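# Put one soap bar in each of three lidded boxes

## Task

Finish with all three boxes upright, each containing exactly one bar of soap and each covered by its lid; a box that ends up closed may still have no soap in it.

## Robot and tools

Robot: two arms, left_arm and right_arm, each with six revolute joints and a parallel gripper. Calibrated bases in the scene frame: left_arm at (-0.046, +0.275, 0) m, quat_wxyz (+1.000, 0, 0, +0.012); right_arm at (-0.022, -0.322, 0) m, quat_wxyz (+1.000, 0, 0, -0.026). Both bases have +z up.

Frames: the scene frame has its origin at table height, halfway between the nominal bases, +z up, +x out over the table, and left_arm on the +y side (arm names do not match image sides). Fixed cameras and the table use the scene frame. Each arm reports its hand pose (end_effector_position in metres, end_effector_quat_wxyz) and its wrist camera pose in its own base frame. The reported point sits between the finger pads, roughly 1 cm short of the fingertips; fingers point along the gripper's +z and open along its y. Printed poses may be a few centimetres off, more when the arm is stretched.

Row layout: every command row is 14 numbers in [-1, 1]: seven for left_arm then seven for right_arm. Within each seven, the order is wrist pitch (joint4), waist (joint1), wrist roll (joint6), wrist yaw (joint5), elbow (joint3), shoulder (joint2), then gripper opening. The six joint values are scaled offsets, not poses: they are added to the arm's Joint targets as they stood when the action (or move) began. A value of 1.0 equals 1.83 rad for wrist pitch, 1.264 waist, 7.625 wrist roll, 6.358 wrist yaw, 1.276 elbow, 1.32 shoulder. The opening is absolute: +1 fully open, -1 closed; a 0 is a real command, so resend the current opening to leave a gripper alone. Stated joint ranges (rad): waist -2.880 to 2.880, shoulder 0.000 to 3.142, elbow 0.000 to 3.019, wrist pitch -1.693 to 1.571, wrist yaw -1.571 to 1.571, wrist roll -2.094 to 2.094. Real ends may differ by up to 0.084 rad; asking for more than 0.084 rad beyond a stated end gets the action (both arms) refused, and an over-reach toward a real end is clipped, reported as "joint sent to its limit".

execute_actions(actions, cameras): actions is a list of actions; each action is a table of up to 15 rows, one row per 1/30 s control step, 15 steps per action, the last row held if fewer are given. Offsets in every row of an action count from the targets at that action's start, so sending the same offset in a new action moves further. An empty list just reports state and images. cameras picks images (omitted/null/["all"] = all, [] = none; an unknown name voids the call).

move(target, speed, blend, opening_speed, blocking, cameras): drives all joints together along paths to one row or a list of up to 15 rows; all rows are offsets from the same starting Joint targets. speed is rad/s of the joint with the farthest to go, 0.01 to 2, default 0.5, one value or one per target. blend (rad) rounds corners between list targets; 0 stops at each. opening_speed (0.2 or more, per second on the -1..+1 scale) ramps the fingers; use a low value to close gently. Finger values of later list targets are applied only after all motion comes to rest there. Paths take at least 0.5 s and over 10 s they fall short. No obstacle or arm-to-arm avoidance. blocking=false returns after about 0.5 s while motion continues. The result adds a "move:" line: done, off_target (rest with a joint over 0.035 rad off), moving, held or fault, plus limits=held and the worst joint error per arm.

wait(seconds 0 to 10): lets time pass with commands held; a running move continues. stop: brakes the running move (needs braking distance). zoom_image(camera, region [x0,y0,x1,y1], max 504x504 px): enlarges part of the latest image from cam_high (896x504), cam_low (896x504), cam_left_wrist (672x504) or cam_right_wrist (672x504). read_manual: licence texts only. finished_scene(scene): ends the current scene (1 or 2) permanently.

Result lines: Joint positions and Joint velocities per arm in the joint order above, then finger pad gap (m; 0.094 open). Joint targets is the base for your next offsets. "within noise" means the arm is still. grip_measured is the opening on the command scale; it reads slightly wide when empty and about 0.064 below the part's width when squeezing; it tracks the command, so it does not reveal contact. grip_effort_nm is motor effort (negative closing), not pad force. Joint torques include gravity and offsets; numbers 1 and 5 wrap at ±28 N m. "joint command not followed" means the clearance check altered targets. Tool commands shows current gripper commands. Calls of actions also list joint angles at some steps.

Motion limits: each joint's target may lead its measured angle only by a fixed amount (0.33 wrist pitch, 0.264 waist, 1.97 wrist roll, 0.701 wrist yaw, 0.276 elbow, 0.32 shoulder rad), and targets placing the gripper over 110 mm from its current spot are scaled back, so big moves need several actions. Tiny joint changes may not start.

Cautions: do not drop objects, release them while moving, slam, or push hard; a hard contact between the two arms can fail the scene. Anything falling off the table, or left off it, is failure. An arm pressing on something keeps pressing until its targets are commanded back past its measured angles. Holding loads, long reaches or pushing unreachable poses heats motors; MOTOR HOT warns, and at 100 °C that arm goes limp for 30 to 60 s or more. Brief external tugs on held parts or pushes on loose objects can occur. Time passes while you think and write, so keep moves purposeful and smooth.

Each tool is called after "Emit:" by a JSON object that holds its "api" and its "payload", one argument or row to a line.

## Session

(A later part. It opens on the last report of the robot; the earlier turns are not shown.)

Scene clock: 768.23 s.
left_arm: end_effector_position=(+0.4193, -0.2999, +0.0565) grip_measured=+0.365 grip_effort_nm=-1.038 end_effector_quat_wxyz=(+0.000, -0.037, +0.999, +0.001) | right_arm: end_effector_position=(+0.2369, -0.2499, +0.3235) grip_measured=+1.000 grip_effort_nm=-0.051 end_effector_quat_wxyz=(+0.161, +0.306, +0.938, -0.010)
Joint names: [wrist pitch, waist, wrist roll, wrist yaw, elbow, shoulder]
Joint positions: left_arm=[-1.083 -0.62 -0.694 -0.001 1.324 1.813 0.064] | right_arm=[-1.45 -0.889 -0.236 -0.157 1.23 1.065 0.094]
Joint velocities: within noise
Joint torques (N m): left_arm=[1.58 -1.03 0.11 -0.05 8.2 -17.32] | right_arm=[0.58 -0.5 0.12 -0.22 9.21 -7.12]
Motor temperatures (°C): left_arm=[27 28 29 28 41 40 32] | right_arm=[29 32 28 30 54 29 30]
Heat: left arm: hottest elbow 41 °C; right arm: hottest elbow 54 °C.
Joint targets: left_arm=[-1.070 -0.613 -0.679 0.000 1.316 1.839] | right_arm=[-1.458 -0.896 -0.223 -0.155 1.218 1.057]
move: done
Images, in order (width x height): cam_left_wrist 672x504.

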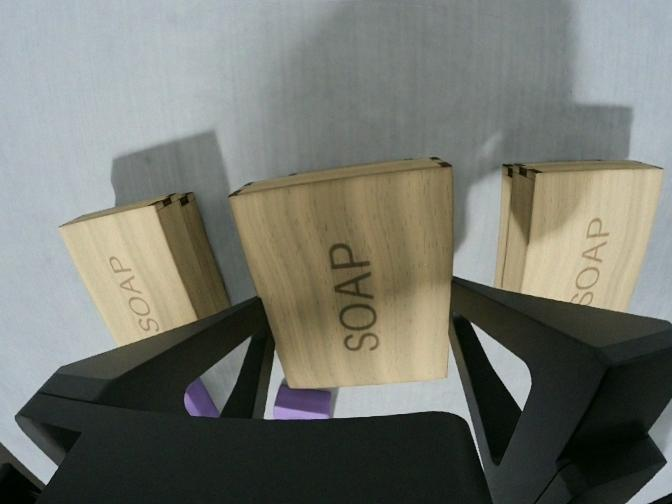

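Emit:
{"api": "move", "payload": {
  "target": [0,-0.0203,0,0,0,0.0005,0.3,0,0,0,0,0,0,1],
  "speed": 0.05,
  "cameras": ["cam_left_wrist"]
}}

Emit:
{"api": "zoom_image", "payload": {
  "camera": "cam_left_wrist",
  "region": [220, 120, 480, 220]
}}

Scene clock: 787.23 s.
left_arm: end_effector_position=(+0.4169, -0.3032, +0.0565) grip_measured=+0.365 grip_effort_nm=-1.043 end_effector_quat_wxyz=(+0.000, -0.033, +0.999, +0.001) | right_arm: end_effector_position=(+0.2369, -0.2499, +0.3235) grip_measured=+1.000 grip_effort_nm=-0.056 end_effector_quat_wxyz=(+0.161, +0.306, +0.938, -0.010)
Joint names: [wrist pitch, waist, wrist roll, wrist yaw, elbow, shoulder]
Joint positions: left_arm=[-1.083 -0.628 -0.694 -0.001 1.324 1.813 0.064] | right_arm=[-1.45 -0.889 -0.236 -0.157 1.23 1.065 0.094]
Joint velocities: within noise
Joint torques (N m): left_arm=[1.61 -2.37 0.11 -0.05 8.2 -17.38] | right_arm=[0.57 -0.56 0.12 -0.22 9.21 -7.06]
Motor temperatures (°C): left_arm=[27 28 29 28 43 40 32] | right_arm=[29 32 28 30 54 29 30]
Heat: left arm: hottest elbow 43 °C; right arm: hottest elbow 54 °C.
Joint targets: left_arm=[-1.070 -0.639 -0.680 0.000 1.316 1.839] | right_arm=[-1.458 -0.896 -0.223 -0.155 1.218 1.057]
move: done
Images, in order (width x height): cam_left_wrist 672x504.

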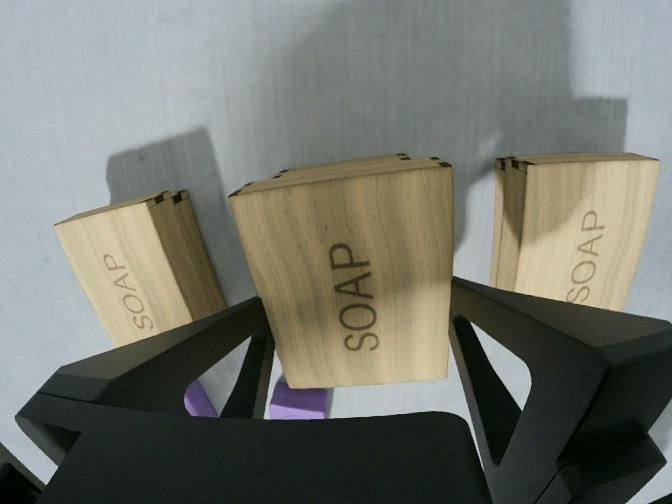

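Scaled by 1.938 from the camera's 672x504 image, which has a finer 960x720 frame.

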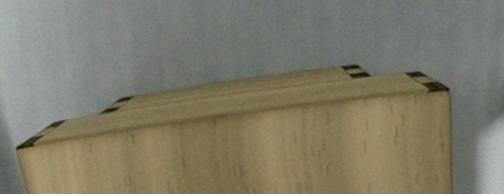

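Emit:
{"api": "move", "payload": {
  "target": [0,0.0175,0,0,0,0,0.3,0,0,0,0,0,0,1],
  "speed": 0.05,
  "cameras": ["cam_left_wrist"]
}}

Emit:
{"api": "zoom_image", "payload": {
  "camera": "cam_left_wrist",
  "region": [220, 120, 480, 220]
}}

Scene clock: 798.67 s.
left_arm: end_effector_position=(+0.4171, -0.3029, +0.0565) grip_measured=+0.365 grip_effort_nm=-1.043 end_effector_quat_wxyz=(+0.000, -0.033, +0.999, +0.001) | right_arm: end_effector_position=(+0.2369, -0.2499, +0.3235) grip_measured=+1.000 grip_effort_nm=-0.056 end_effector_quat_wxyz=(+0.161, +0.306, +0.938, -0.010)
Joint names: [wrist pitch, waist, wrist roll, wrist yaw, elbow, shoulder]
Joint positions: left_arm=[-1.083 -0.627 -0.693 -0.001 1.324 1.813 0.064] | right_arm=[-1.45 -0.889 -0.236 -0.157 1.23 1.065 0.094]
Joint velocities: within noise
Joint torques (N m): left_arm=[1.59 -0.79 0.1 -0.05 8.2 -17.38] | right_arm=[0.58 -0.56 0.12 -0.22 9.21 -7.12]
Motor temperatures (°C): left_arm=[27 28 29 28 43 40 32] | right_arm=[29 32 28 30 54 29 30]
Heat: left arm: hottest elbow 43 °C; right arm: hottest elbow 54 °C.
Joint targets: left_arm=[-1.070 -0.616 -0.679 0.000 1.316 1.839] | right_arm=[-1.458 -0.896 -0.223 -0.155 1.218 1.057]
move: done
Images, in order (width x height): cam_left_wrist 672x504.

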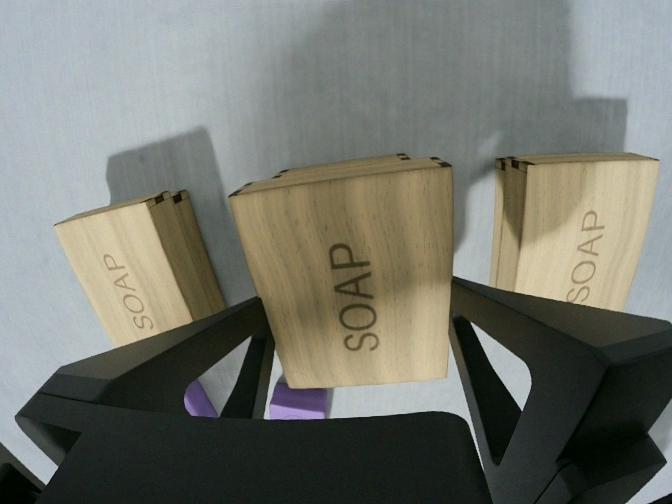

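Scaled by 1.938 from the camera's 672x504 image, which has a finer 960x720 frame.

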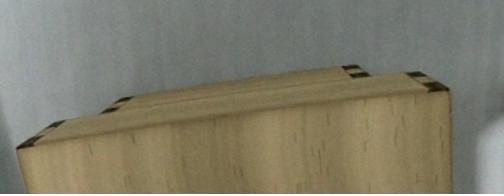

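Emit:
{"api": "move", "payload": {
  "target": [
    [0,0.0011,0,0,0,0,0.3,0,0,0,0,0,0,1],
    [0.0136,0.0011,0,0,-0.009,0.0105,0.3,0,0,0,0,0,0,1]
  ],
  "speed": 0.05,
  "cameras": ["cam_left_wrist"]
}}

Emit:
{"api": "zoom_image", "payload": {
  "camera": "cam_left_wrist",
  "region": [220, 120, 480, 220]
}}

Scene clock: 807.50 s.
left_arm: end_effector_position=(+0.4188, -0.3036, +0.0525) grip_measured=+0.365 grip_effort_nm=-1.038 end_effector_quat_wxyz=(+0.003, -0.033, +0.999, -0.002) | right_arm: end_effector_position=(+0.2369, -0.2499, +0.3235) grip_measured=+1.000 grip_effort_nm=-0.051 end_effector_quat_wxyz=(+0.161, +0.306, +0.938, -0.010)
Joint names: [wrist pitch, waist, wrist roll, wrist yaw, elbow, shoulder]
Joint positions: left_arm=[-1.065 -0.627 -0.693 -0.001 1.318 1.817 0.064] | right_arm=[-1.45 -0.889 -0.236 -0.157 1.23 1.065 0.094]
Joint velocities: within noise
Joint torques (N m): left_arm=[1.88 -0.73 0.1 -0.05 7.66 -16.56] | right_arm=[0.58 -0.56 0.12 -0.22 9.21 -7.06]
Motor temperatures (°C): left_arm=[27 28 29 28 43 40 32] | right_arm=[29 32 28 30 54 29 30]
Heat: left arm: hottest elbow 43 °C; right arm: hottest elbow 54 °C.
Joint targets: left_arm=[-1.045 -0.615 -0.679 0.000 1.304 1.853] | right_arm=[-1.458 -0.896 -0.223 -0.155 1.218 1.057]
move: done
Images, in order (width x height): cam_left_wrist 672x504.

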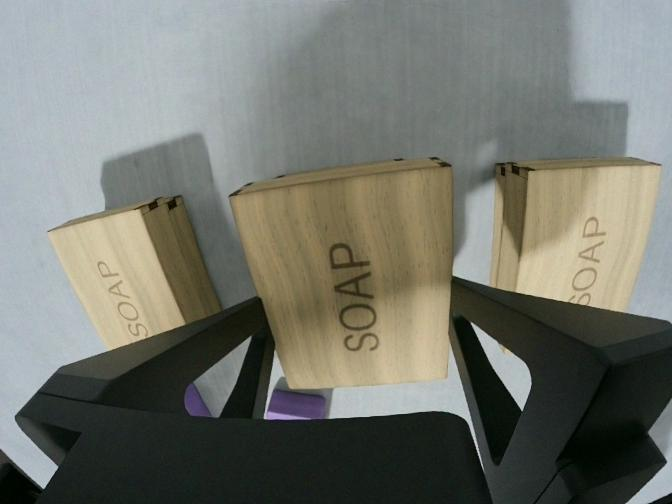

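Scaled by 1.938 from the camera's 672x504 image, which has a finer 960x720 frame.

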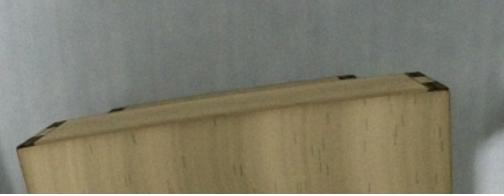

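Emit:
{"api": "move", "payload": {
  "target": [
    [-0.0379,0.0016,0,0,0.0656,-0.0485,0.3,0,0,0,0,0,0,1],
    [-0.015,0.0016,0,0,0.0096,-0.0114,0.3,0,0,0,0,0,0,1]
  ],
  "speed": 0.08,
  "cameras": ["cam_left_wrist"]
}}

Emit:
{"api": "zoom_image", "payload": {
  "camera": "cam_left_wrist",
  "region": [220, 120, 480, 220]
}}

Scene clock: 824.13 s.
left_arm: end_effector_position=(+0.4181, -0.3019, +0.0565) grip_measured=+0.365 grip_effort_nm=-1.043 end_effector_quat_wxyz=(-0.001, -0.034, +0.999, +0.001) | right_arm: end_effector_position=(+0.2369, -0.2499, +0.3235) grip_measured=+1.000 grip_effort_nm=-0.051 end_effector_quat_wxyz=(+0.161, +0.306, +0.938, -0.010)
Joint names: [wrist pitch, waist, wrist roll, wrist yaw, elbow, shoulder]
Joint positions: left_arm=[-1.085 -0.625 -0.693 -0.001 1.326 1.814 0.064] | right_arm=[-1.45 -0.889 -0.236 -0.157 1.23 1.065 0.094]
Joint velocities: within noise
Joint torques (N m): left_arm=[1.51 -0.73 0.1 -0.05 8.1 -17.73] | right_arm=[0.58 -0.56 0.12 -0.22 9.21 -7.06]
Motor temperatures (°C): left_arm=[27 28 29 28 43 39 32] | right_arm=[29 32 28 30 54 29 30]
Heat: left arm: hottest elbow 43 °C; right arm: hottest elbow 54 °C.
Joint targets: left_arm=[-1.072 -0.613 -0.679 0.000 1.317 1.838] | right_arm=[-1.458 -0.896 -0.223 -0.155 1.218 1.057]
move: done
Images, in order (width x height): cam_left_wrist 672x504.

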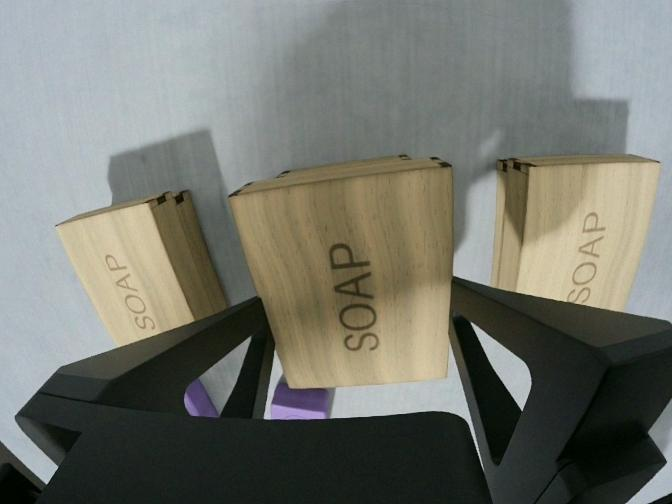

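Scaled by 1.938 from the camera's 672x504 image, which has a finer 960x720 frame.

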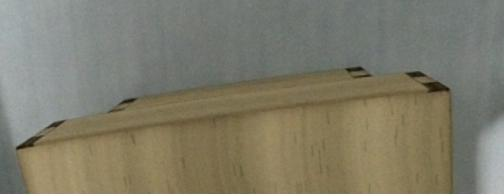

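Emit:
{"api": "move", "payload": {
  "target": [
    [0.004,0,0,0,-0.006,0.0085,0.3,0,0,0,0,0,0,1],
    [0.0125,0,0,0,-0.0095,0.0135,0.3,0,0,0,0,0,0,1]
  ],
  "speed": 0.04,
  "cameras": ["cam_left_wrist"]
}}

Emit:
{"api": "zoom_image", "payload": {
  "camera": "cam_left_wrist",
  "region": [220, 120, 480, 220]
}}

Scene clock: 834.40 s.
left_arm: end_effector_position=(+0.4178, -0.3014, +0.0465) grip_measured=+0.365 grip_effort_nm=-1.038 end_effector_quat_wxyz=(-0.002, -0.034, +0.999, +0.002) | right_arm: end_effector_position=(+0.2369, -0.2499, +0.3235) grip_measured=+1.000 grip_effort_nm=-0.056 end_effector_quat_wxyz=(+0.161, +0.306, +0.938, -0.010)
Joint names: [wrist pitch, waist, wrist roll, wrist yaw, elbow, shoulder]
Joint positions: left_arm=[-1.063 -0.624 -0.693 -0.001 1.314 1.827 0.064] | right_arm=[-1.45 -0.889 -0.236 -0.157 1.23 1.065 0.094]
Joint velocities: within noise
Joint torques (N m): left_arm=[1.48 -0.67 0.1 -0.05 7.95 -17.14] | right_arm=[0.58 -0.5 0.12 -0.22 9.21 -7.06]
Motor temperatures (°C): left_arm=[27 28 29 28 42 40 32] | right_arm=[29 32 28 30 54 29 30]
Heat: left arm: hottest elbow 42 °C; right arm: hottest elbow 54 °C.
Joint targets: left_arm=[-1.050 -0.613 -0.679 0.000 1.304 1.856] | right_arm=[-1.458 -0.896 -0.223 -0.155 1.218 1.057]
move: done
Images, in order (width x height): cam_left_wrist 672x504.

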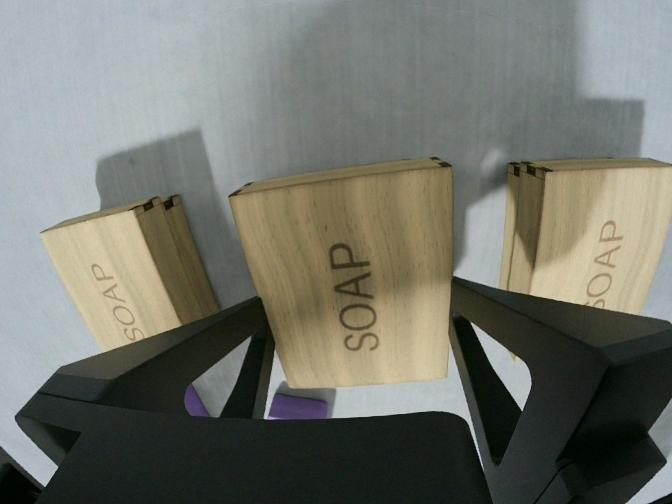

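Scaled by 1.938 from the camera's 672x504 image, which has a finer 960x720 frame.

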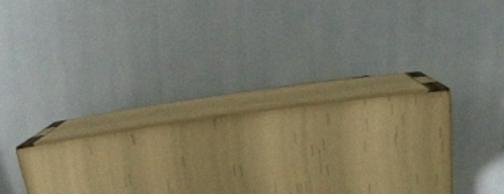

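Emit:
{"api": "move", "payload": {
  "target": [0.011,0,0,0,-0.008,0.011,0.3,0,0,0,0,0,0,1],
  "speed": 0.04,
  "cameras": ["cam_low","cam_left_wrist"]
}}

Scene clock: 874.53 s.
left_arm: end_effector_position=(+0.4175, -0.3013, +0.0374) grip_measured=+0.365 grip_effort_nm=-1.043 end_effector_quat_wxyz=(-0.003, -0.034, +0.999, +0.002) | right_arm: end_effector_position=(+0.2369, -0.2499, +0.3235) grip_measured=+1.000 grip_effort_nm=-0.051 end_effector_quat_wxyz=(+0.161, +0.306, +0.938, -0.010)
Joint names: [wrist pitch, waist, wrist roll, wrist yaw, elbow, shoulder]
Joint positions: left_arm=[-1.044 -0.624 -0.693 0 1.305 1.839 0.064] | right_arm=[-1.45 -0.889 -0.236 -0.157 1.23 1.065 0.094]
Joint velocities: within noise
Joint torques (N m): left_arm=[1.68 -0.73 0.1 -0.05 7.66 -16.56] | right_arm=[0.58 -0.5 0.12 -0.22 9.22 -7.06]
Motor temperatures (°C): left_arm=[27 28 29 28 42 38 33] | right_arm=[29 31 28 30 54 29 30]
Heat: left arm: hottest elbow 42 °C; right arm: hottest elbow 54 °C.
Joint targets: left_arm=[-1.029 -0.613 -0.680 0.001 1.294 1.871] | right_arm=[-1.458 -0.896 -0.223 -0.155 1.218 1.057]
move: done
Images, in order (width x height): cam_low 896x504, cam_left_wrist 672x504.

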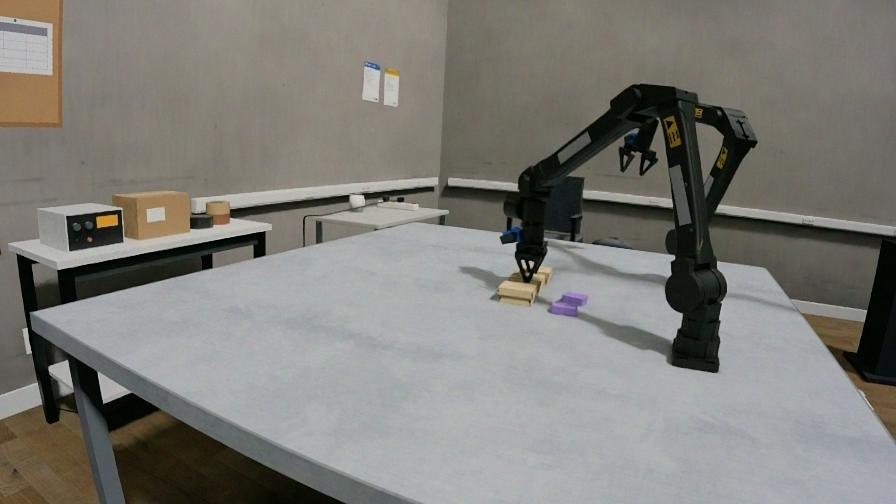

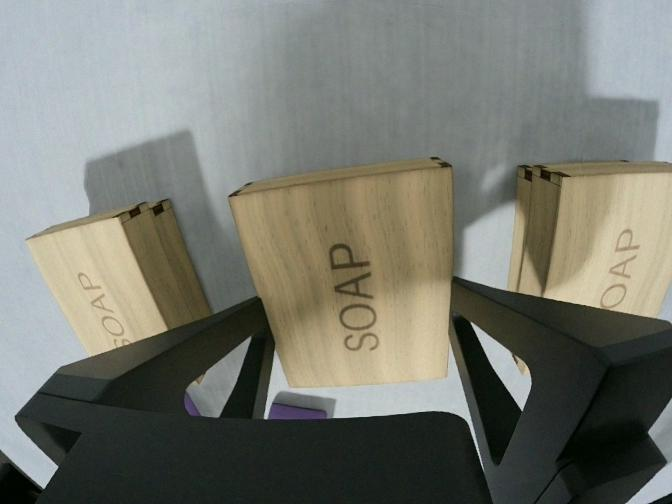

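Emit:
{"api": "move", "payload": {
  "target": [0,0,0,0,0.004,-0.007,0.3,0,0,0,0,0,0,1],
  "speed": 0.1,
  "cameras": []
}}

Emit:
{"api": "move", "payload": {
  "target": [0,0,0,0,0,0,0.7,0,0,0,0,0,0,1],
  "opening_speed": 0.5,
  "cameras": ["cam_left_wrist"]
}}

Scene clock: 884.97 s.
left_arm: end_effector_position=(+0.4175, -0.3013, +0.0374) grip_measured=+0.365 grip_effort_nm=-1.033 end_effector_quat_wxyz=(-0.003, -0.034, +0.999, +0.002) | right_arm: end_effector_position=(+0.2369, -0.2499, +0.3235) grip_measured=+1.000 grip_effort_nm=-0.046 end_effector_quat_wxyz=(+0.161, +0.306, +0.938, -0.010)
Joint names: [wrist pitch, waist, wrist roll, wrist yaw, elbow, shoulder]
Joint positions: left_arm=[-1.044 -0.624 -0.692 0 1.305 1.839 0.064] | right_arm=[-1.45 -0.889 -0.236 -0.157 1.23 1.065 0.094]
Joint velocities: within noise
Joint torques (N m): left_arm=[1.68 -0.73 0.1 -0.05 8.17 -17.96] | right_arm=[0.58 -0.5 0.12 -0.22 9.21 -7.06]
Motor temperatures (°C): left_arm=[27 28 29 28 41 39 33] | right_arm=[29 31 28 30 54 29 30]
Heat: left arm: hottest elbow 41 °C; right arm: hottest elbow 54 °C.
Joint targets: left_arm=[-1.029 -0.613 -0.679 0.001 1.299 1.861] | right_arm=[-1.458 -0.896 -0.223 -0.155 1.218 1.057]
move: done
No camera images: "cameras" was empty.

Scene clock: 886.10 s.
left_arm: end_effector_position=(+0.4178, -0.3016, +0.0374) grip_measured=+0.696 grip_effort_nm=0.129 end_effector_quat_wxyz=(-0.002, -0.034, +0.999, +0.002) | right_arm: end_effector_position=(+0.2369, -0.2499, +0.3235) grip_measured=+1.000 grip_effort_nm=-0.051 end_effector_quat_wxyz=(+0.161, +0.306, +0.938, -0.010)
Joint names: [wrist pitch, waist, wrist roll, wrist yaw, elbow, shoulder]
Joint positions: left_arm=[-1.042 -0.624 -0.692 0 1.305 1.839 0.08] | right_arm=[-1.45 -0.889 -0.236 -0.157 1.23 1.065 0.094]
Joint velocities: within noise
Joint torques (N m): left_arm=[1.58 -0.73 0.09 -0.05 8.17 -17.9] | right_arm=[0.58 -0.5 0.12 -0.22 9.22 -7.06]
Motor temperatures (°C): left_arm=[27 28 29 28 41 39 33] | right_arm=[29 31 28 30 54 29 30]
Heat: left arm: hottest elbow 41 °C; right arm: hottest elbow 54 °C.
Joint targets: left_arm=[-1.030 -0.613 -0.679 0.001 1.299 1.861] | right_arm=[-1.458 -0.896 -0.223 -0.155 1.218 1.057]
move: done
Images, in order (width x height): cam_left_wrist 672x504.

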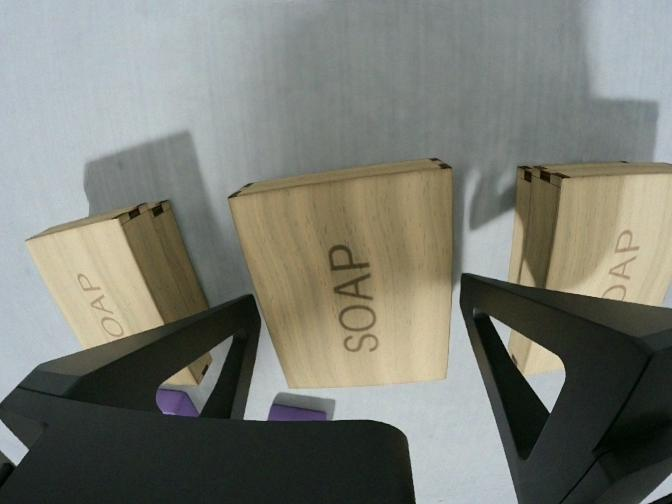

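Emit:
{"api": "move", "payload": {
  "target": [
    [0,0,0,0,0.035,0,0.7,0,0,0,0,0,0,1],
    [-0.072,0,0,0,0.0886,-0.0723,0.7,0,0,0,0,0,0,1],
    [-0.1328,0,0,0,0.1426,-0.1038,0.7,0,0,0,0,0,0,1],
    [-0.0831,0.1234,0.0202,0,-0.0611,-0.203,0.7,0,0,0,0,0,0,1]
  ],
  "speed": [0.1,0.2,0.3,0.4],
  "blend": 0.01,
  "cameras": ["cam_low","cam_left_wrist"]
}}

Emit:
{"api": "zoom_image", "payload": {
  "camera": "cam_low",
  "region": [490, 250, 600, 320]
}}

Scene clock: 910.17 s.
left_arm: end_effector_position=(+0.4106, -0.2056, +0.1185) grip_measured=+0.697 grip_effort_nm=0.129 end_effector_quat_wxyz=(-0.002, -0.038, +0.999, +0.001) | right_arm: end_effector_position=(+0.2369, -0.2499, +0.3235) grip_measured=+1.000 grip_effort_nm=-0.046 end_effector_quat_wxyz=(+0.161, +0.306, +0.938, -0.010)
Joint names: [wrist pitch, waist, wrist roll, wrist yaw, elbow, shoulder]
Joint positions: left_arm=[-1.194 -0.463 -0.54 0 1.232 1.612 0.08] | right_arm=[-1.45 -0.889 -0.236 -0.157 1.23 1.065 0.094]
Joint velocities: within noise
Joint torques (N m): left_arm=[1.65 -1.08 0.11 -0.04 8.43 -18.43] | right_arm=[0.59 -0.5 0.12 -0.22 9.21 -7.06]
Motor temperatures (°C): left_arm=[27 28 29 28 41 39 32] | right_arm=[29 31 28 30 54 29 30]
Heat: left arm: hottest elbow 41 °C; right arm: hottest elbow 54 °C.
Joint targets: left_arm=[-1.182 -0.457 -0.525 0.001 1.222 1.593] | right_arm=[-1.458 -0.896 -0.223 -0.155 1.218 1.057]
move: done
Images, in order (width x height): cam_low 896x504, cam_left_wrist 672x504.

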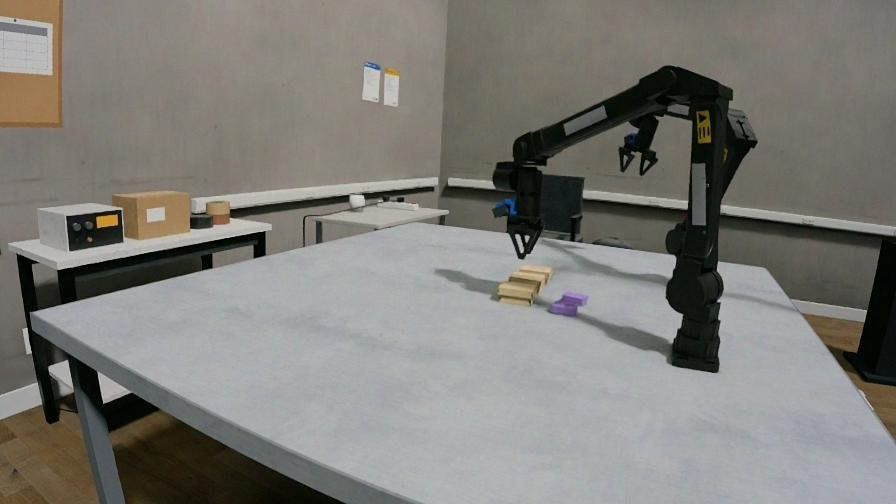

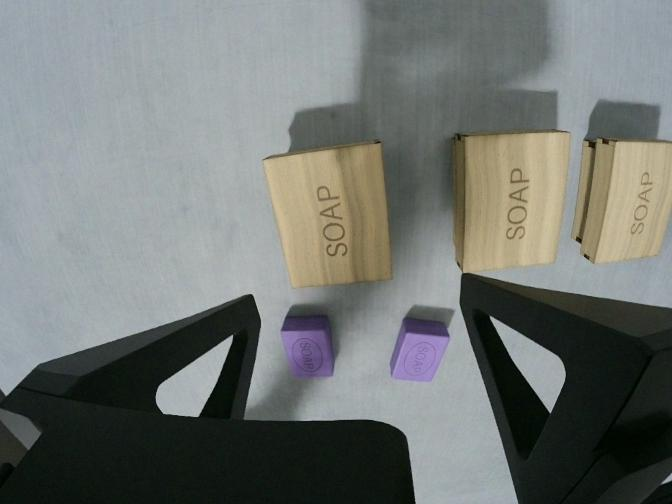

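Scaled by 4.582 from the camera's 896x504 image, which has a finer 1280x720 frame.

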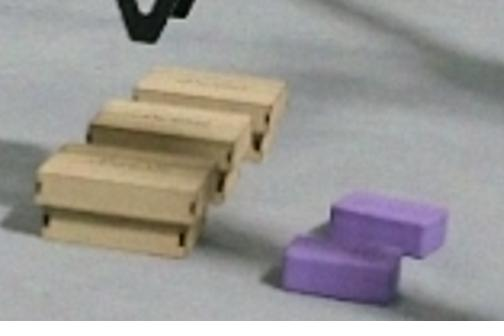

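Emit:
{"api": "move", "payload": {
  "target": [
    [0.02,0.0246,0.005,0,-0.02,0.01,0.7,0,0,0,0,0,0,1],
    [0.0877,0.0246,0.005,0,-0.0839,0.072,0.7,0,0,0,0,0,0,1]
  ],
  "speed": 0.2,
  "blend": 0.01,
  "cameras": ["cam_left_wrist"]
}}

Scene clock: 940.13 s.
left_arm: end_effector_position=(+0.4086, -0.1894, +0.0565) grip_measured=+0.697 grip_effort_nm=0.129 end_effector_quat_wxyz=(-0.004, -0.034, +0.999, +0.002) | right_arm: end_effector_position=(+0.2369, -0.2499, +0.3235) grip_measured=+1.000 grip_effort_nm=-0.056 end_effector_quat_wxyz=(+0.161, +0.306, +0.938, -0.010)
Joint names: [wrist pitch, waist, wrist roll, wrist yaw, elbow, shoulder]
Joint positions: left_arm=[-1.034 -0.433 -0.502 0 1.122 1.668 0.08] | right_arm=[-1.45 -0.889 -0.236 -0.157 1.23 1.065 0.094]
Joint velocities: within noise
Joint torques (N m): left_arm=[1.66 -1.03 0.11 -0.03 7.98 -15.03] | right_arm=[0.58 -0.5 0.13 -0.22 9.2 -7.12]
Motor temperatures (°C): left_arm=[27 28 29 28 41 39 31] | right_arm=[29 31 28 30 54 29 30]
Heat: left arm: hottest elbow 41 °C; right arm: hottest elbow 54 °C.
Joint targets: left_arm=[-1.021 -0.426 -0.487 0.001 1.114 1.688] | right_arm=[-1.458 -0.896 -0.223 -0.155 1.218 1.057]
move: done
Images, in order (width x height): cam_left_wrist 672x504.

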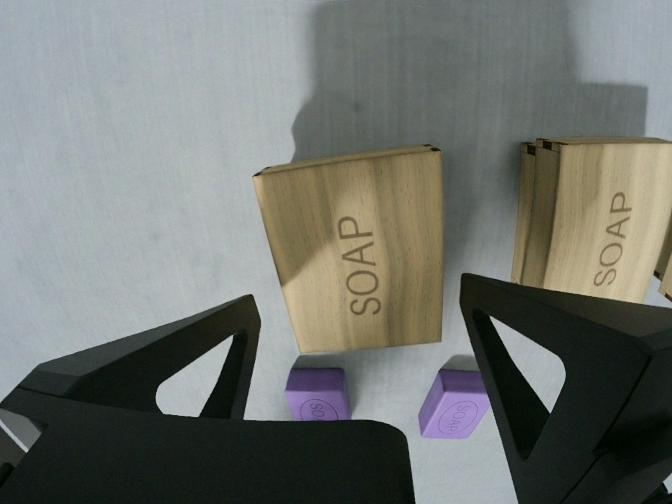

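Emit:
{"api": "move", "payload": {
  "target": [0.029,0,0,0,-0.0141,0.0295,0.7,0,0,0,0,0,0,1],
  "speed": 0.12,
  "cameras": ["cam_left_wrist"]
}}

Scene clock: 956.30 s.
left_arm: end_effector_position=(+0.4108, -0.1905, +0.0359) grip_measured=+0.697 grip_effort_nm=0.125 end_effector_quat_wxyz=(-0.004, -0.034, +0.999, +0.002) | right_arm: end_effector_position=(+0.2369, -0.2499, +0.3235) grip_measured=+1.000 grip_effort_nm=-0.051 end_effector_quat_wxyz=(+0.161, +0.306, +0.938, -0.010)
Joint names: [wrist pitch, waist, wrist roll, wrist yaw, elbow, shoulder]
Joint positions: left_arm=[-0.981 -0.433 -0.501 0 1.105 1.703 0.08] | right_arm=[-1.45 -0.889 -0.236 -0.157 1.23 1.065 0.094]
Joint velocities: within noise
Joint torques (N m): left_arm=[1.59 -1.03 0.1 -0.04 7.61 -15.03] | right_arm=[0.57 -0.5 0.12 -0.22 9.21 -7.12]
Motor temperatures (°C): left_arm=[27 28 29 28 41 39 31] | right_arm=[29 31 28 30 54 29 30]
Heat: left arm: hottest elbow 41 °C; right arm: hottest elbow 54 °C.
Joint targets: left_arm=[-0.968 -0.426 -0.487 0.001 1.096 1.727] | right_arm=[-1.458 -0.896 -0.223 -0.155 1.218 1.057]
move: done
Images, in order (width x height): cam_left_wrist 672x504.

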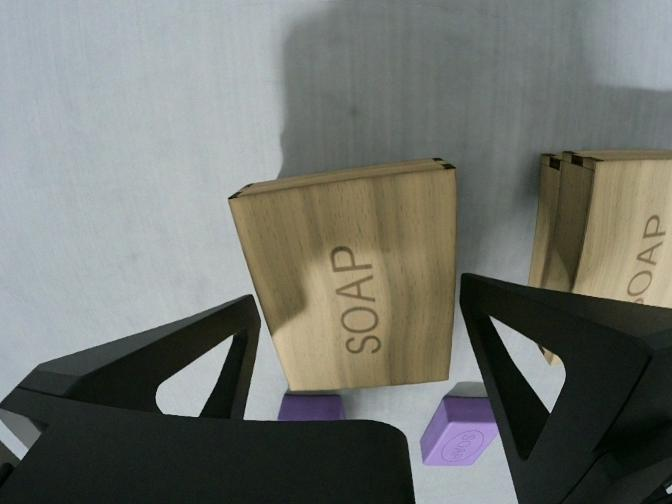

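Emit:
{"api": "move", "payload": {
  "target": [0,0,0,0,0,0,0.3,0,0,0,0,0,0,1],
  "opening_speed": 0.5,
  "cameras": []
}}

Emit:
{"api": "move", "payload": {
  "target": [
    [0,0,0,0,0.031,0,0.3,0,0,0,0,0,0,1],
    [-0.0852,0,0,0,0.0956,-0.0886,0.3,0,0,0,0,0,0,1],
    [-0.1164,0,0,0,-0.0701,-0.2455,0.3,0,0,0,0,0,0,1]
  ],
  "speed": [0.08,0.12,0.3],
  "blend": 0.01,
  "cameras": ["cam_low","cam_left_wrist"]
}}

Scene clock: 974.23 s.
left_arm: end_effector_position=(+0.4109, -0.1905, +0.0359) grip_measured=+0.395 grip_effort_nm=-0.994 end_effector_quat_wxyz=(-0.003, -0.034, +0.999, +0.002) | right_arm: end_effector_position=(+0.2369, -0.2499, +0.3235) grip_measured=+1.000 grip_effort_nm=-0.046 end_effector_quat_wxyz=(+0.161, +0.306, +0.938, -0.010)
Joint names: [wrist pitch, waist, wrist roll, wrist yaw, elbow, shoulder]
Joint positions: left_arm=[-0.98 -0.433 -0.501 0 1.105 1.703 0.066] | right_arm=[-1.45 -0.889 -0.236 -0.157 1.23 1.065 0.094]
Joint velocities: within noise
Joint torques (N m): left_arm=[1.58 -1.03 0.11 -0.04 7.6 -14.97] | right_arm=[0.58 -0.5 0.12 -0.22 9.21 -7.12]
Motor temperatures (°C): left_arm=[27 28 29 28 42 39 31] | right_arm=[29 31 28 30 54 29 30]
Heat: left arm: hottest elbow 42 °C; right arm: hottest elbow 54 °C.
Joint targets: left_arm=[-0.968 -0.426 -0.487 0.001 1.096 1.727] | right_arm=[-1.458 -0.896 -0.223 -0.155 1.218 1.057]
move: done
No camera images: "cameras" was empty.

Scene clock: 977.23 s.
left_arm: end_effector_position=(+0.3473, -0.1611, +0.1199) grip_measured=+0.392 grip_effort_nm=-1.043 end_effector_quat_wxyz=(-0.001, -0.034, +0.999, +0.000) | right_arm: end_effector_position=(+0.2369, -0.2499, +0.3235) grip_measured=+1.000 grip_effort_nm=-0.051 end_effector_quat_wxyz=(+0.161, +0.306, +0.938, -0.010)
Joint names: [wrist pitch, waist, wrist roll, wrist yaw, elbow, shoulder]
Joint positions: left_arm=[-1.171 -0.433 -0.501 0 1.017 1.419 0.065] | right_arm=[-1.45 -0.889 -0.236 -0.157 1.23 1.065 0.094]
Joint velocities: within noise
Joint torques (N m): left_arm=[0.65 -1.03 0.11 -0.04 8.38 -14.74] | right_arm=[0.58 -0.56 0.12 -0.22 9.21 -7.06]
Motor temperatures (°C): left_arm=[27 28 29 28 42 39 31] | right_arm=[29 31 28 30 54 29 30]
Heat: left arm: hottest elbow 42 °C; right arm: hottest elbow 54 °C.
Joint targets: left_arm=[-1.181 -0.426 -0.487 0.001 1.007 1.403] | right_arm=[-1.458 -0.896 -0.223 -0.155 1.218 1.057]
move: done
Images, in order (width x height): cam_low 896x504, cam_left_wrist 672x504.

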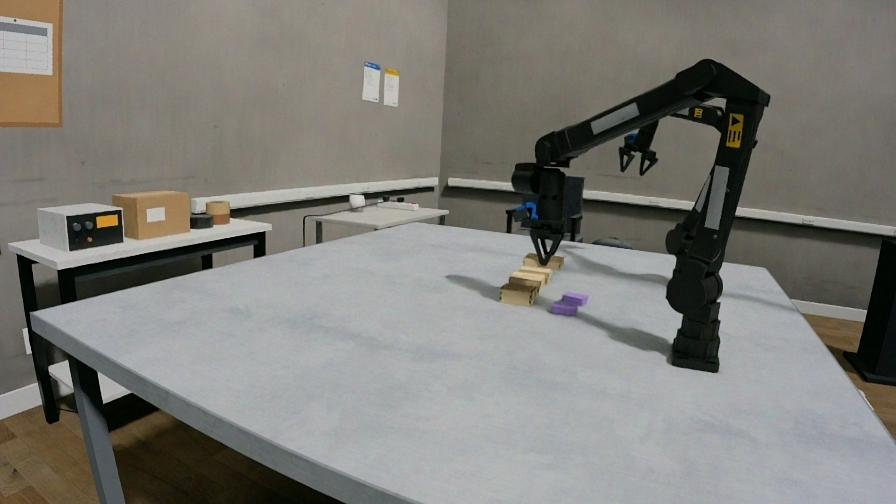

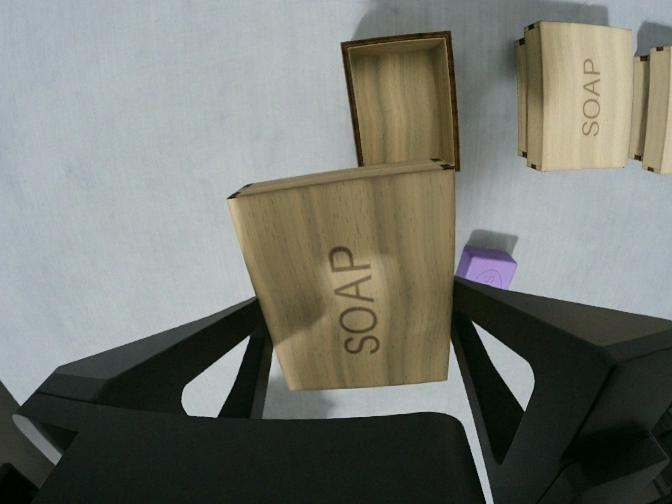

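Emit:
{"api": "move", "payload": {
  "target": [
    [0,0.2152,0,0,0,0,0.3,0,0,0,0,0,0,1],
    [0.1093,0.2152,0,0,-0.1109,0.0571,0.3,0,0,0,0,0,0,1],
    [0.1725,0.2152,0,0,-0.1478,0.1105,0.3,0,0,0,0,0,0,1]
  ],
  "speed": [0.4,0.25,0.1],
  "blend": 0.02,
  "cameras": []
}}

Scene clock: 1001.60 s.
left_arm: end_effector_position=(+0.3590, -0.0581, +0.0200) grip_measured=+0.392 grip_effort_nm=-1.038 end_effector_quat_wxyz=(-0.003, -0.170, +0.985, +0.001) | right_arm: end_effector_position=(+0.2369, -0.2499, +0.3235) grip_measured=+1.000 grip_effort_nm=-0.061 end_effector_quat_wxyz=(+0.161, +0.306, +0.938, -0.010)
Joint names: [wrist pitch, waist, wrist roll, wrist yaw, elbow, shoulder]
Joint positions: left_arm=[-0.878 -0.159 -0.501 0 0.827 1.527 0.065] | right_arm=[-1.45 -0.889 -0.236 -0.157 1.23 1.065 0.094]
Joint velocities: within noise
Joint torques (N m): left_arm=[1.62 -1.08 0.1 -0.04 6.99 -11.05] | right_arm=[0.57 -0.5 0.12 -0.22 9.21 -7.06]
Motor temperatures (°C): left_arm=[27 28 29 28 41 38 32] | right_arm=[29 31 28 30 53 29 30]
Heat: left arm: hottest elbow 41 °C; right arm: hottest elbow 53 °C.
Joint targets: left_arm=[-0.865 -0.154 -0.487 0.001 0.818 1.549] | right_arm=[-1.458 -0.896 -0.223 -0.155 1.218 1.057]
move: done
No camera images: "cameras" was empty.

Emit:
{"api": "move", "payload": {
  "target": [0.008,0,0,0,-0.003,0.009,0.3,0,0,0,0,0,0,1],
  "speed": 0.03,
  "cameras": []
}}

Scene clock: 1006.57 s.
left_arm: end_effector_position=(+0.3613, -0.0585, +0.0163) grip_measured=+0.392 grip_effort_nm=-1.038 end_effector_quat_wxyz=(-0.001, -0.170, +0.985, +0.001) | right_arm: end_effector_position=(+0.2369, -0.2499, +0.3235) grip_measured=+1.000 grip_effort_nm=-0.051 end_effector_quat_wxyz=(+0.161, +0.306, +0.938, -0.010)
Joint names: [wrist pitch, waist, wrist roll, wrist yaw, elbow, shoulder]
Joint positions: left_arm=[-0.864 -0.159 -0.501 0 0.827 1.538 0.065] | right_arm=[-1.45 -0.889 -0.236 -0.157 1.23 1.065 0.094]
Joint velocities: within noise
Joint torques (N m): left_arm=[1.5 -1.2 0.1 -0.04 6.57 -11.05] | right_arm=[0.59 -0.5 0.12 -0.22 9.21 -7.06]
Motor temperatures (°C): left_arm=[27 28 29 28 41 37 32] | right_arm=[29 31 28 30 53 29 30]
Heat: left arm: hottest elbow 41 °C; right arm: hottest elbow 53 °C.
Joint targets: left_arm=[-0.851 -0.154 -0.487 0.001 0.815 1.561] | right_arm=[-1.458 -0.896 -0.223 -0.155 1.218 1.057]
move: done
No camera images: "cameras" was empty.

Emit:
{"api": "move", "payload": {
  "target": [0,0,0,0,0,0,0.85,0,0,0,0,0,0,1],
  "opening_speed": 0.7,
  "cameras": []
}}

Emit:
{"api": "move", "payload": {
  "target": [
    [0,0,0,0,0.0431,0,0.85,0,0,0,0,0,0,1],
    [-0.1803,0,0,0,0.1638,-0.153,0.85,0,0,0,0,0,0,1],
    [-0.1836,-0.2848,-0.0118,0,0.0564,-0.214,0.85,0,0,0,0,0,0,1]
  ],
  "speed": [0.1,0.3,0.5],
  "blend": 0.01,
  "cameras": []
}}

Emit:
{"api": "move", "payload": {
  "target": [0,0,0,0,0,0,0.3,0,0,0,0,0,0,1],
  "cameras": ["cam_left_wrist"]
}}

Scene clock: 1029.50 s.
left_arm: end_effector_position=(+0.3614, -0.0585, +0.0163) grip_measured=+0.846 grip_effort_nm=0.129 end_effector_quat_wxyz=(-0.001, -0.170, +0.985, +0.001) | right_arm: end_effector_position=(+0.2369, -0.2499, +0.3235) grip_measured=+1.000 grip_effort_nm=-0.056 end_effector_quat_wxyz=(+0.161, +0.306, +0.938, -0.010)
Joint names: [wrist pitch, waist, wrist roll, wrist yaw, elbow, shoulder]
Joint positions: left_arm=[-0.863 -0.159 -0.501 0 0.827 1.538 0.087] | right_arm=[-1.45 -0.889 -0.236 -0.157 1.23 1.065 0.094]
Joint velocities: within noise
Joint torques (N m): left_arm=[1.61 -1.14 0.1 -0.04 6.58 -11.05] | right_arm=[0.58 -0.5 0.12 -0.22 9.21 -7.06]
Motor temperatures (°C): left_arm=[27 28 29 28 40 37 32] | right_arm=[29 31 28 30 53 29 30]
Heat: left arm: hottest elbow 40 °C; right arm: hottest elbow 53 °C.
Joint targets: left_arm=[-0.851 -0.154 -0.487 0.001 0.815 1.561] | right_arm=[-1.458 -0.896 -0.223 -0.155 1.218 1.057]
move: done
No camera images: "cameras" was empty.

Scene clock: 1032.57 s.
left_arm: end_effector_position=(+0.2928, -0.1632, +0.1194) grip_measured=+0.847 grip_effort_nm=0.134 end_effector_quat_wxyz=(-0.002, -0.028, +1.000, +0.001) | right_arm: end_effector_position=(+0.2369, -0.2499, +0.3235) grip_measured=+1.000 grip_effort_nm=-0.051 end_effector_quat_wxyz=(+0.161, +0.306, +0.938, -0.010)
Joint names: [wrist pitch, waist, wrist roll, wrist yaw, elbow, shoulder]
Joint positions: left_arm=[-1.176 -0.507 -0.562 0 0.897 1.295 0.087] | right_arm=[-1.45 -0.889 -0.236 -0.157 1.23 1.065 0.094]
Joint velocities: within noise
Joint torques (N m): left_arm=[0.65 -2.08 -0.23 -0.05 8.4 -12.1] | right_arm=[0.57 -0.5 0.12 -0.22 9.21 -7.06]
Motor temperatures (°C): left_arm=[27 28 29 28 40 37 32] | right_arm=[29 31 28 30 53 29 30]
Heat: left arm: hottest elbow 40 °C; right arm: hottest elbow 53 °C.
Joint targets: left_arm=[-1.187 -0.514 -0.577 0.001 0.886 1.279] | right_arm=[-1.458 -0.896 -0.223 -0.155 1.218 1.057]
move: done
No camera images: "cameras" was empty.

Scene clock: 1033.13 s.
left_arm: end_effector_position=(+0.2928, -0.1632, +0.1194) grip_measured=+0.304 grip_effort_nm=-0.154 end_effector_quat_wxyz=(-0.002, -0.028, +1.000, +0.001) | right_arm: end_effector_position=(+0.2369, -0.2499, +0.3235) grip_measured=+1.000 grip_effort_nm=-0.056 end_effector_quat_wxyz=(+0.161, +0.306, +0.938, -0.010)
Joint names: [wrist pitch, waist, wrist roll, wrist yaw, elbow, shoulder]
Joint positions: left_arm=[-1.176 -0.507 -0.563 0 0.897 1.295 0.061] | right_arm=[-1.45 -0.889 -0.236 -0.157 1.23 1.065 0.094]
Joint velocities: within noise
Joint torques (N m): left_arm=[0.65 -2.08 -0.23 -0.04 8.42 -12.16] | right_arm=[0.58 -0.5 0.12 -0.22 9.21 -7.06]
Motor temperatures (°C): left_arm=[27 28 29 28 40 37 32] | right_arm=[29 31 28 30 53 29 30]
Heat: left arm: hottest elbow 40 °C; right arm: hottest elbow 53 °C.
Joint targets: left_arm=[-1.187 -0.514 -0.577 0.001 0.886 1.279] | right_arm=[-1.458 -0.896 -0.223 -0.155 1.218 1.057]
move: done
Images, in order (width x height): cam_left_wrist 672x504.

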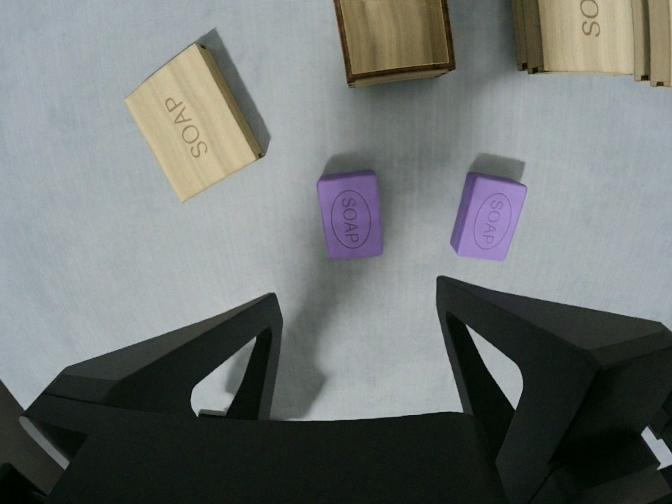

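Emit:
{"api": "move", "payload": {
  "target": [
    [0.1812,0,0.0077,0,-0.1309,0.1371,0.3,0,0,0,0,0,0,1]
  ],
  "speed": 0.15,
  "cameras": ["cam_left_wrist"]
}}

Scene clock: 1057.83 s.
left_arm: end_effector_position=(+0.2857, -0.1593, +0.0199) grip_measured=+0.303 grip_effort_nm=-0.154 end_effector_quat_wxyz=(-0.003, -0.013, +1.000, +0.002) | right_arm: end_effector_position=(+0.2369, -0.2499, +0.3235) grip_measured=+1.000 grip_effort_nm=-0.051 end_effector_quat_wxyz=(+0.161, +0.306, +0.938, -0.010)
Joint names: [wrist pitch, waist, wrist roll, wrist yaw, elbow, shoulder]
Joint positions: left_arm=[-0.868 -0.507 -0.533 0 0.729 1.439 0.061] | right_arm=[-1.45 -0.889 -0.236 -0.157 1.23 1.065 0.094]
Joint velocities: within noise
Joint torques (N m): left_arm=[1.61 -2.08 0.12 -0.04 6.89 -9.47] | right_arm=[0.59 -0.5 0.12 -0.22 9.21 -7.06]
Motor temperatures (°C): left_arm=[27 28 29 28 41 37 31] | right_arm=[29 31 28 30 53 29 30]
Heat: left arm: hottest elbow 41 °C; right arm: hottest elbow 53 °C.
Joint targets: left_arm=[-0.855 -0.514 -0.519 0.001 0.719 1.460] | right_arm=[-1.458 -0.896 -0.223 -0.155 1.218 1.057]
move: done
Images, in order (width x height): cam_left_wrist 672x504.

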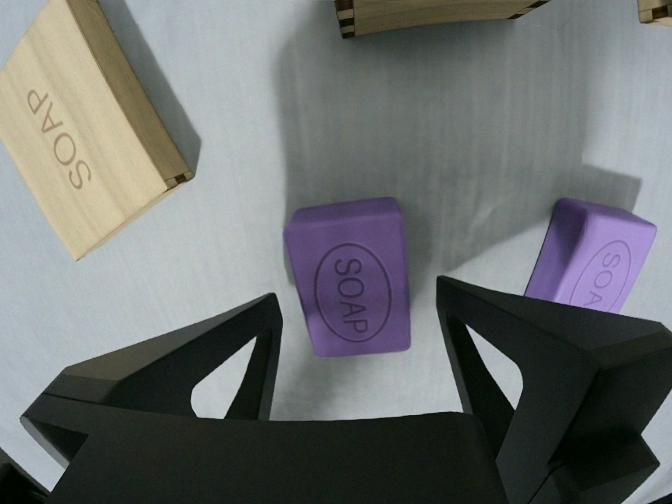

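Emit:
{"api": "move", "payload": {
  "target": [0,0,0,0,0,0,-0.33,0,0,0,0,0,0,1],
  "opening_speed": 0.5,
  "cameras": []
}}

Emit:
{"api": "move", "payload": {
  "target": [
    [0,0,0,0,0.0368,0,-0.33,0,0,0,0,0,0,1],
    [-0.1825,0,0,0,0.1661,-0.1534,-0.33,0,0,0,0,0,0,1],
    [-0.1891,0.0704,0.0037,0,0.4208,0.1144,-0.33,0,0,0,0,0,0,1]
  ],
  "speed": [0.1,0.25,0.35],
  "blend": 0.01,
  "cameras": ["cam_left_wrist"]
}}

Scene clock: 1078.77 s.
left_arm: end_effector_position=(+0.2858, -0.1593, +0.0199) grip_measured=-0.200 grip_effort_nm=-1.013 end_effector_quat_wxyz=(-0.003, -0.013, +1.000, +0.002) | right_arm: end_effector_position=(+0.2369, -0.2499, +0.3235) grip_measured=+1.000 grip_effort_nm=-0.056 end_effector_quat_wxyz=(+0.161, +0.306, +0.938, -0.010)
Joint names: [wrist pitch, waist, wrist roll, wrist yaw, elbow, shoulder]
Joint positions: left_arm=[-0.867 -0.507 -0.533 0 0.729 1.439 0.038] | right_arm=[-1.45 -0.889 -0.236 -0.157 1.23 1.065 0.094]
Joint velocities: within noise
Joint torques (N m): left_arm=[1.59 -2.08 0.11 -0.04 6.9 -9.41] | right_arm=[0.58 -0.56 0.12 -0.22 9.21 -7.06]
Motor temperatures (°C): left_arm=[27 28 29 28 41 36 31] | right_arm=[29 31 28 30 53 29 30]
Heat: left arm: hottest elbow 41 °C; right arm: hottest elbow 53 °C.
Joint targets: left_arm=[-0.855 -0.514 -0.519 0.001 0.719 1.460] | right_arm=[-1.458 -0.896 -0.223 -0.155 1.218 1.057]
move: done
No camera images: "cameras" was empty.

Scene clock: 1082.10 s.
left_arm: end_effector_position=(+0.4070, -0.1893, +0.1173) grip_measured=-0.201 grip_effort_nm=-1.038 end_effector_quat_wxyz=(-0.003, -0.035, +0.999, +0.002) | right_arm: end_effector_position=(+0.2369, -0.2499, +0.3235) grip_measured=+1.000 grip_effort_nm=-0.051 end_effector_quat_wxyz=(+0.161, +0.306, +0.938, -0.010)
Joint names: [wrist pitch, waist, wrist roll, wrist yaw, elbow, shoulder]
Joint positions: left_arm=[-1.19 -0.434 -0.505 0 1.202 1.59 0.038] | right_arm=[-1.45 -0.889 -0.236 -0.157 1.23 1.065 0.094]
Joint velocities: within noise
Joint torques (N m): left_arm=[0.76 -0.85 0.14 -0.04 14.19 -14.68] | right_arm=[0.58 -0.56 0.12 -0.22 9.22 -7.06]
Motor temperatures (°C): left_arm=[27 28 29 28 41 36 31] | right_arm=[29 31 28 30 53 29 30]
Heat: left arm: hottest elbow 41 °C; right arm: hottest elbow 53 °C.
Joint targets: left_arm=[-1.201 -0.425 -0.490 0.001 1.256 1.610] | right_arm=[-1.458 -0.896 -0.223 -0.155 1.218 1.057]
move: off_target (left_arm); left_arm: the elbow is farthest, 0.054 rad from its target
Images, in order (width x height): cam_left_wrist 672x504.

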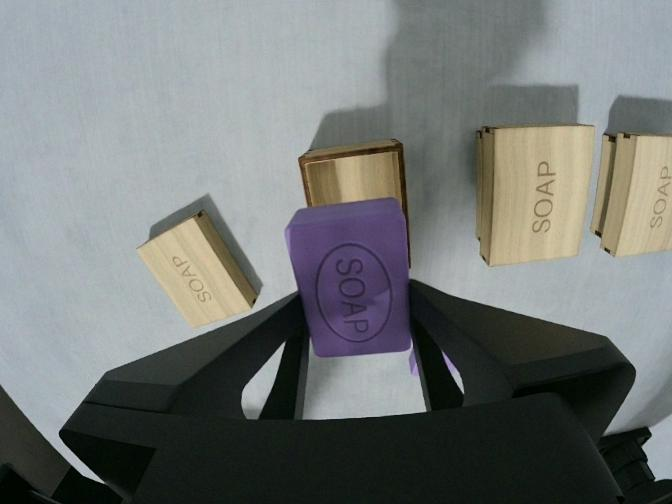

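Emit:
{"api": "move", "payload": {
  "target": [0.0995,0,0,0,-0.1183,0.0515,-0.33,0,0,0,0,0,0,1],
  "speed": 0.2,
  "cameras": ["cam_left_wrist"]
}}

Scene clock: 1097.30 s.
left_arm: end_effector_position=(+0.4058, -0.1887, +0.0581) grip_measured=-0.201 grip_effort_nm=-1.038 end_effector_quat_wxyz=(-0.003, -0.035, +0.999, +0.001) | right_arm: end_effector_position=(+0.2369, -0.2499, +0.3235) grip_measured=+1.000 grip_effort_nm=-0.051 end_effector_quat_wxyz=(+0.161, +0.306, +0.938, -0.010)
Joint names: [wrist pitch, waist, wrist roll, wrist yaw, elbow, shoulder]
Joint positions: left_arm=[-1.032 -0.434 -0.504 0 1.113 1.658 0.038] | right_arm=[-1.45 -0.889 -0.236 -0.157 1.23 1.065 0.094]
Joint velocities: within noise
Joint torques (N m): left_arm=[1.61 -0.85 0.11 -0.04 8.02 -14.68] | right_arm=[0.58 -0.5 0.12 -0.22 9.21 -7.06]
Motor temperatures (°C): left_arm=[27 28 29 28 42 37 32] | right_arm=[29 31 28 30 53 29 30]
Heat: left arm: hottest elbow 42 °C; right arm: hottest elbow 53 °C.
Joint targets: left_arm=[-1.019 -0.425 -0.490 0.001 1.105 1.678] | right_arm=[-1.458 -0.896 -0.223 -0.155 1.218 1.057]
move: done
Images, in order (width x height): cam_left_wrist 672x504.

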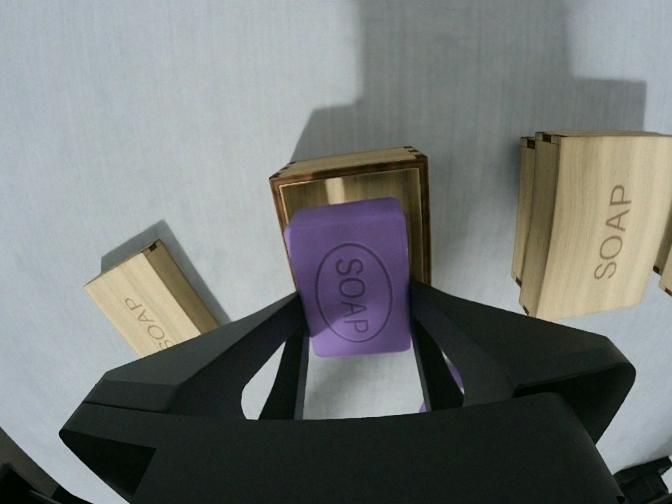

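Emit:
{"api": "move", "payload": {
  "target": [
    [0,-0.0195,0,0,0,0,-0.33,0,0,0,0,0,0,1],
    [0.0262,-0.0195,0,0,-0.0122,0.0265,-0.33,0,0,0,0,0,0,1]
  ],
  "speed": 0.1,
  "cameras": ["cam_left_wrist"]
}}

Scene clock: 1110.83 s.
left_arm: end_effector_position=(+0.4069, -0.1911, +0.0388) grip_measured=-0.201 grip_effort_nm=-1.038 end_effector_quat_wxyz=(-0.003, -0.033, +0.999, +0.002) | right_arm: end_effector_position=(+0.2369, -0.2499, +0.3235) grip_measured=+1.000 grip_effort_nm=-0.051 end_effector_quat_wxyz=(+0.161, +0.306, +0.938, -0.010)
Joint names: [wrist pitch, waist, wrist roll, wrist yaw, elbow, shoulder]
Joint positions: left_arm=[-0.984 -0.438 -0.504 0 1.098 1.691 0.038] | right_arm=[-1.45 -0.889 -0.236 -0.157 1.23 1.065 0.094]
Joint velocities: within noise
Joint torques (N m): left_arm=[1.7 -2.43 0.1 -0.04 7.73 -14.86] | right_arm=[0.58 -0.5 0.12 -0.22 9.21 -7.06]
Motor temperatures (°C): left_arm=[27 28 29 28 42 37 32] | right_arm=[29 31 28 30 53 29 30]
Heat: left arm: hottest elbow 42 °C; right arm: hottest elbow 53 °C.
Joint targets: left_arm=[-0.971 -0.450 -0.490 0.001 1.090 1.713] | right_arm=[-1.458 -0.896 -0.223 -0.155 1.218 1.057]
move: done
Images, in order (width x height): cam_left_wrist 672x504.

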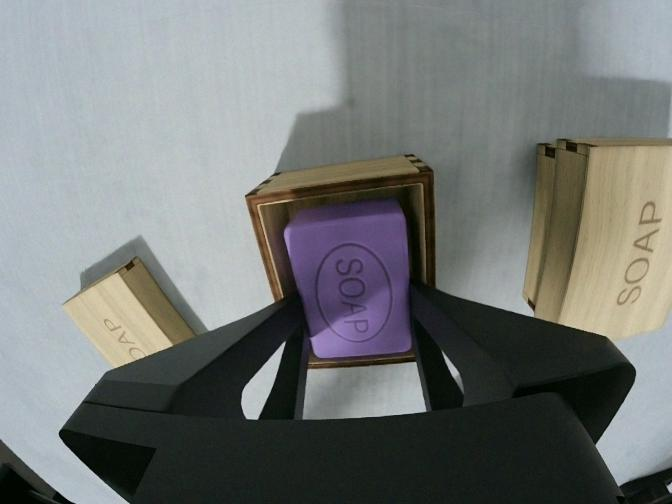

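Emit:
{"api": "move", "payload": {
  "target": [0,0,0,0,0,0,-0.14,0,0,0,0,0,0,1],
  "opening_speed": 0.3,
  "cameras": ["cam_left_wrist"]
}}

Scene clock: 1118.80 s.
left_arm: end_effector_position=(+0.4071, -0.1912, +0.0388) grip_measured=-0.144 grip_effort_nm=0.139 end_effector_quat_wxyz=(-0.003, -0.033, +0.999, +0.002) | right_arm: end_effector_position=(+0.2369, -0.2499, +0.3235) grip_measured=+1.000 grip_effort_nm=-0.061 end_effector_quat_wxyz=(+0.161, +0.306, +0.938, -0.010)
Joint names: [wrist pitch, waist, wrist roll, wrist yaw, elbow, shoulder]
Joint positions: left_arm=[-0.983 -0.438 -0.504 0 1.098 1.691 0.04] | right_arm=[-1.45 -0.889 -0.236 -0.157 1.23 1.065 0.094]
Joint velocities: within noise
Joint torques (N m): left_arm=[1.58 -2.43 0.1 -0.04 7.73 -14.92] | right_arm=[0.58 -0.5 0.12 -0.22 9.2 -7.12]
Motor temperatures (°C): left_arm=[27 28 29 28 42 37 32] | right_arm=[29 31 28 30 53 29 30]
Heat: left arm: hottest elbow 42 °C; right arm: hottest elbow 53 °C.
Joint targets: left_arm=[-0.971 -0.450 -0.490 0.001 1.090 1.713] | right_arm=[-1.458 -0.896 -0.223 -0.155 1.218 1.057]
move: done
Images, in order (width x height): cam_left_wrist 672x504.

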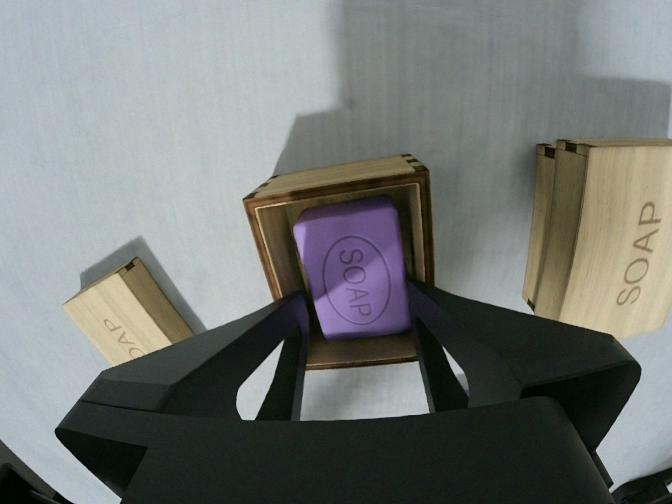

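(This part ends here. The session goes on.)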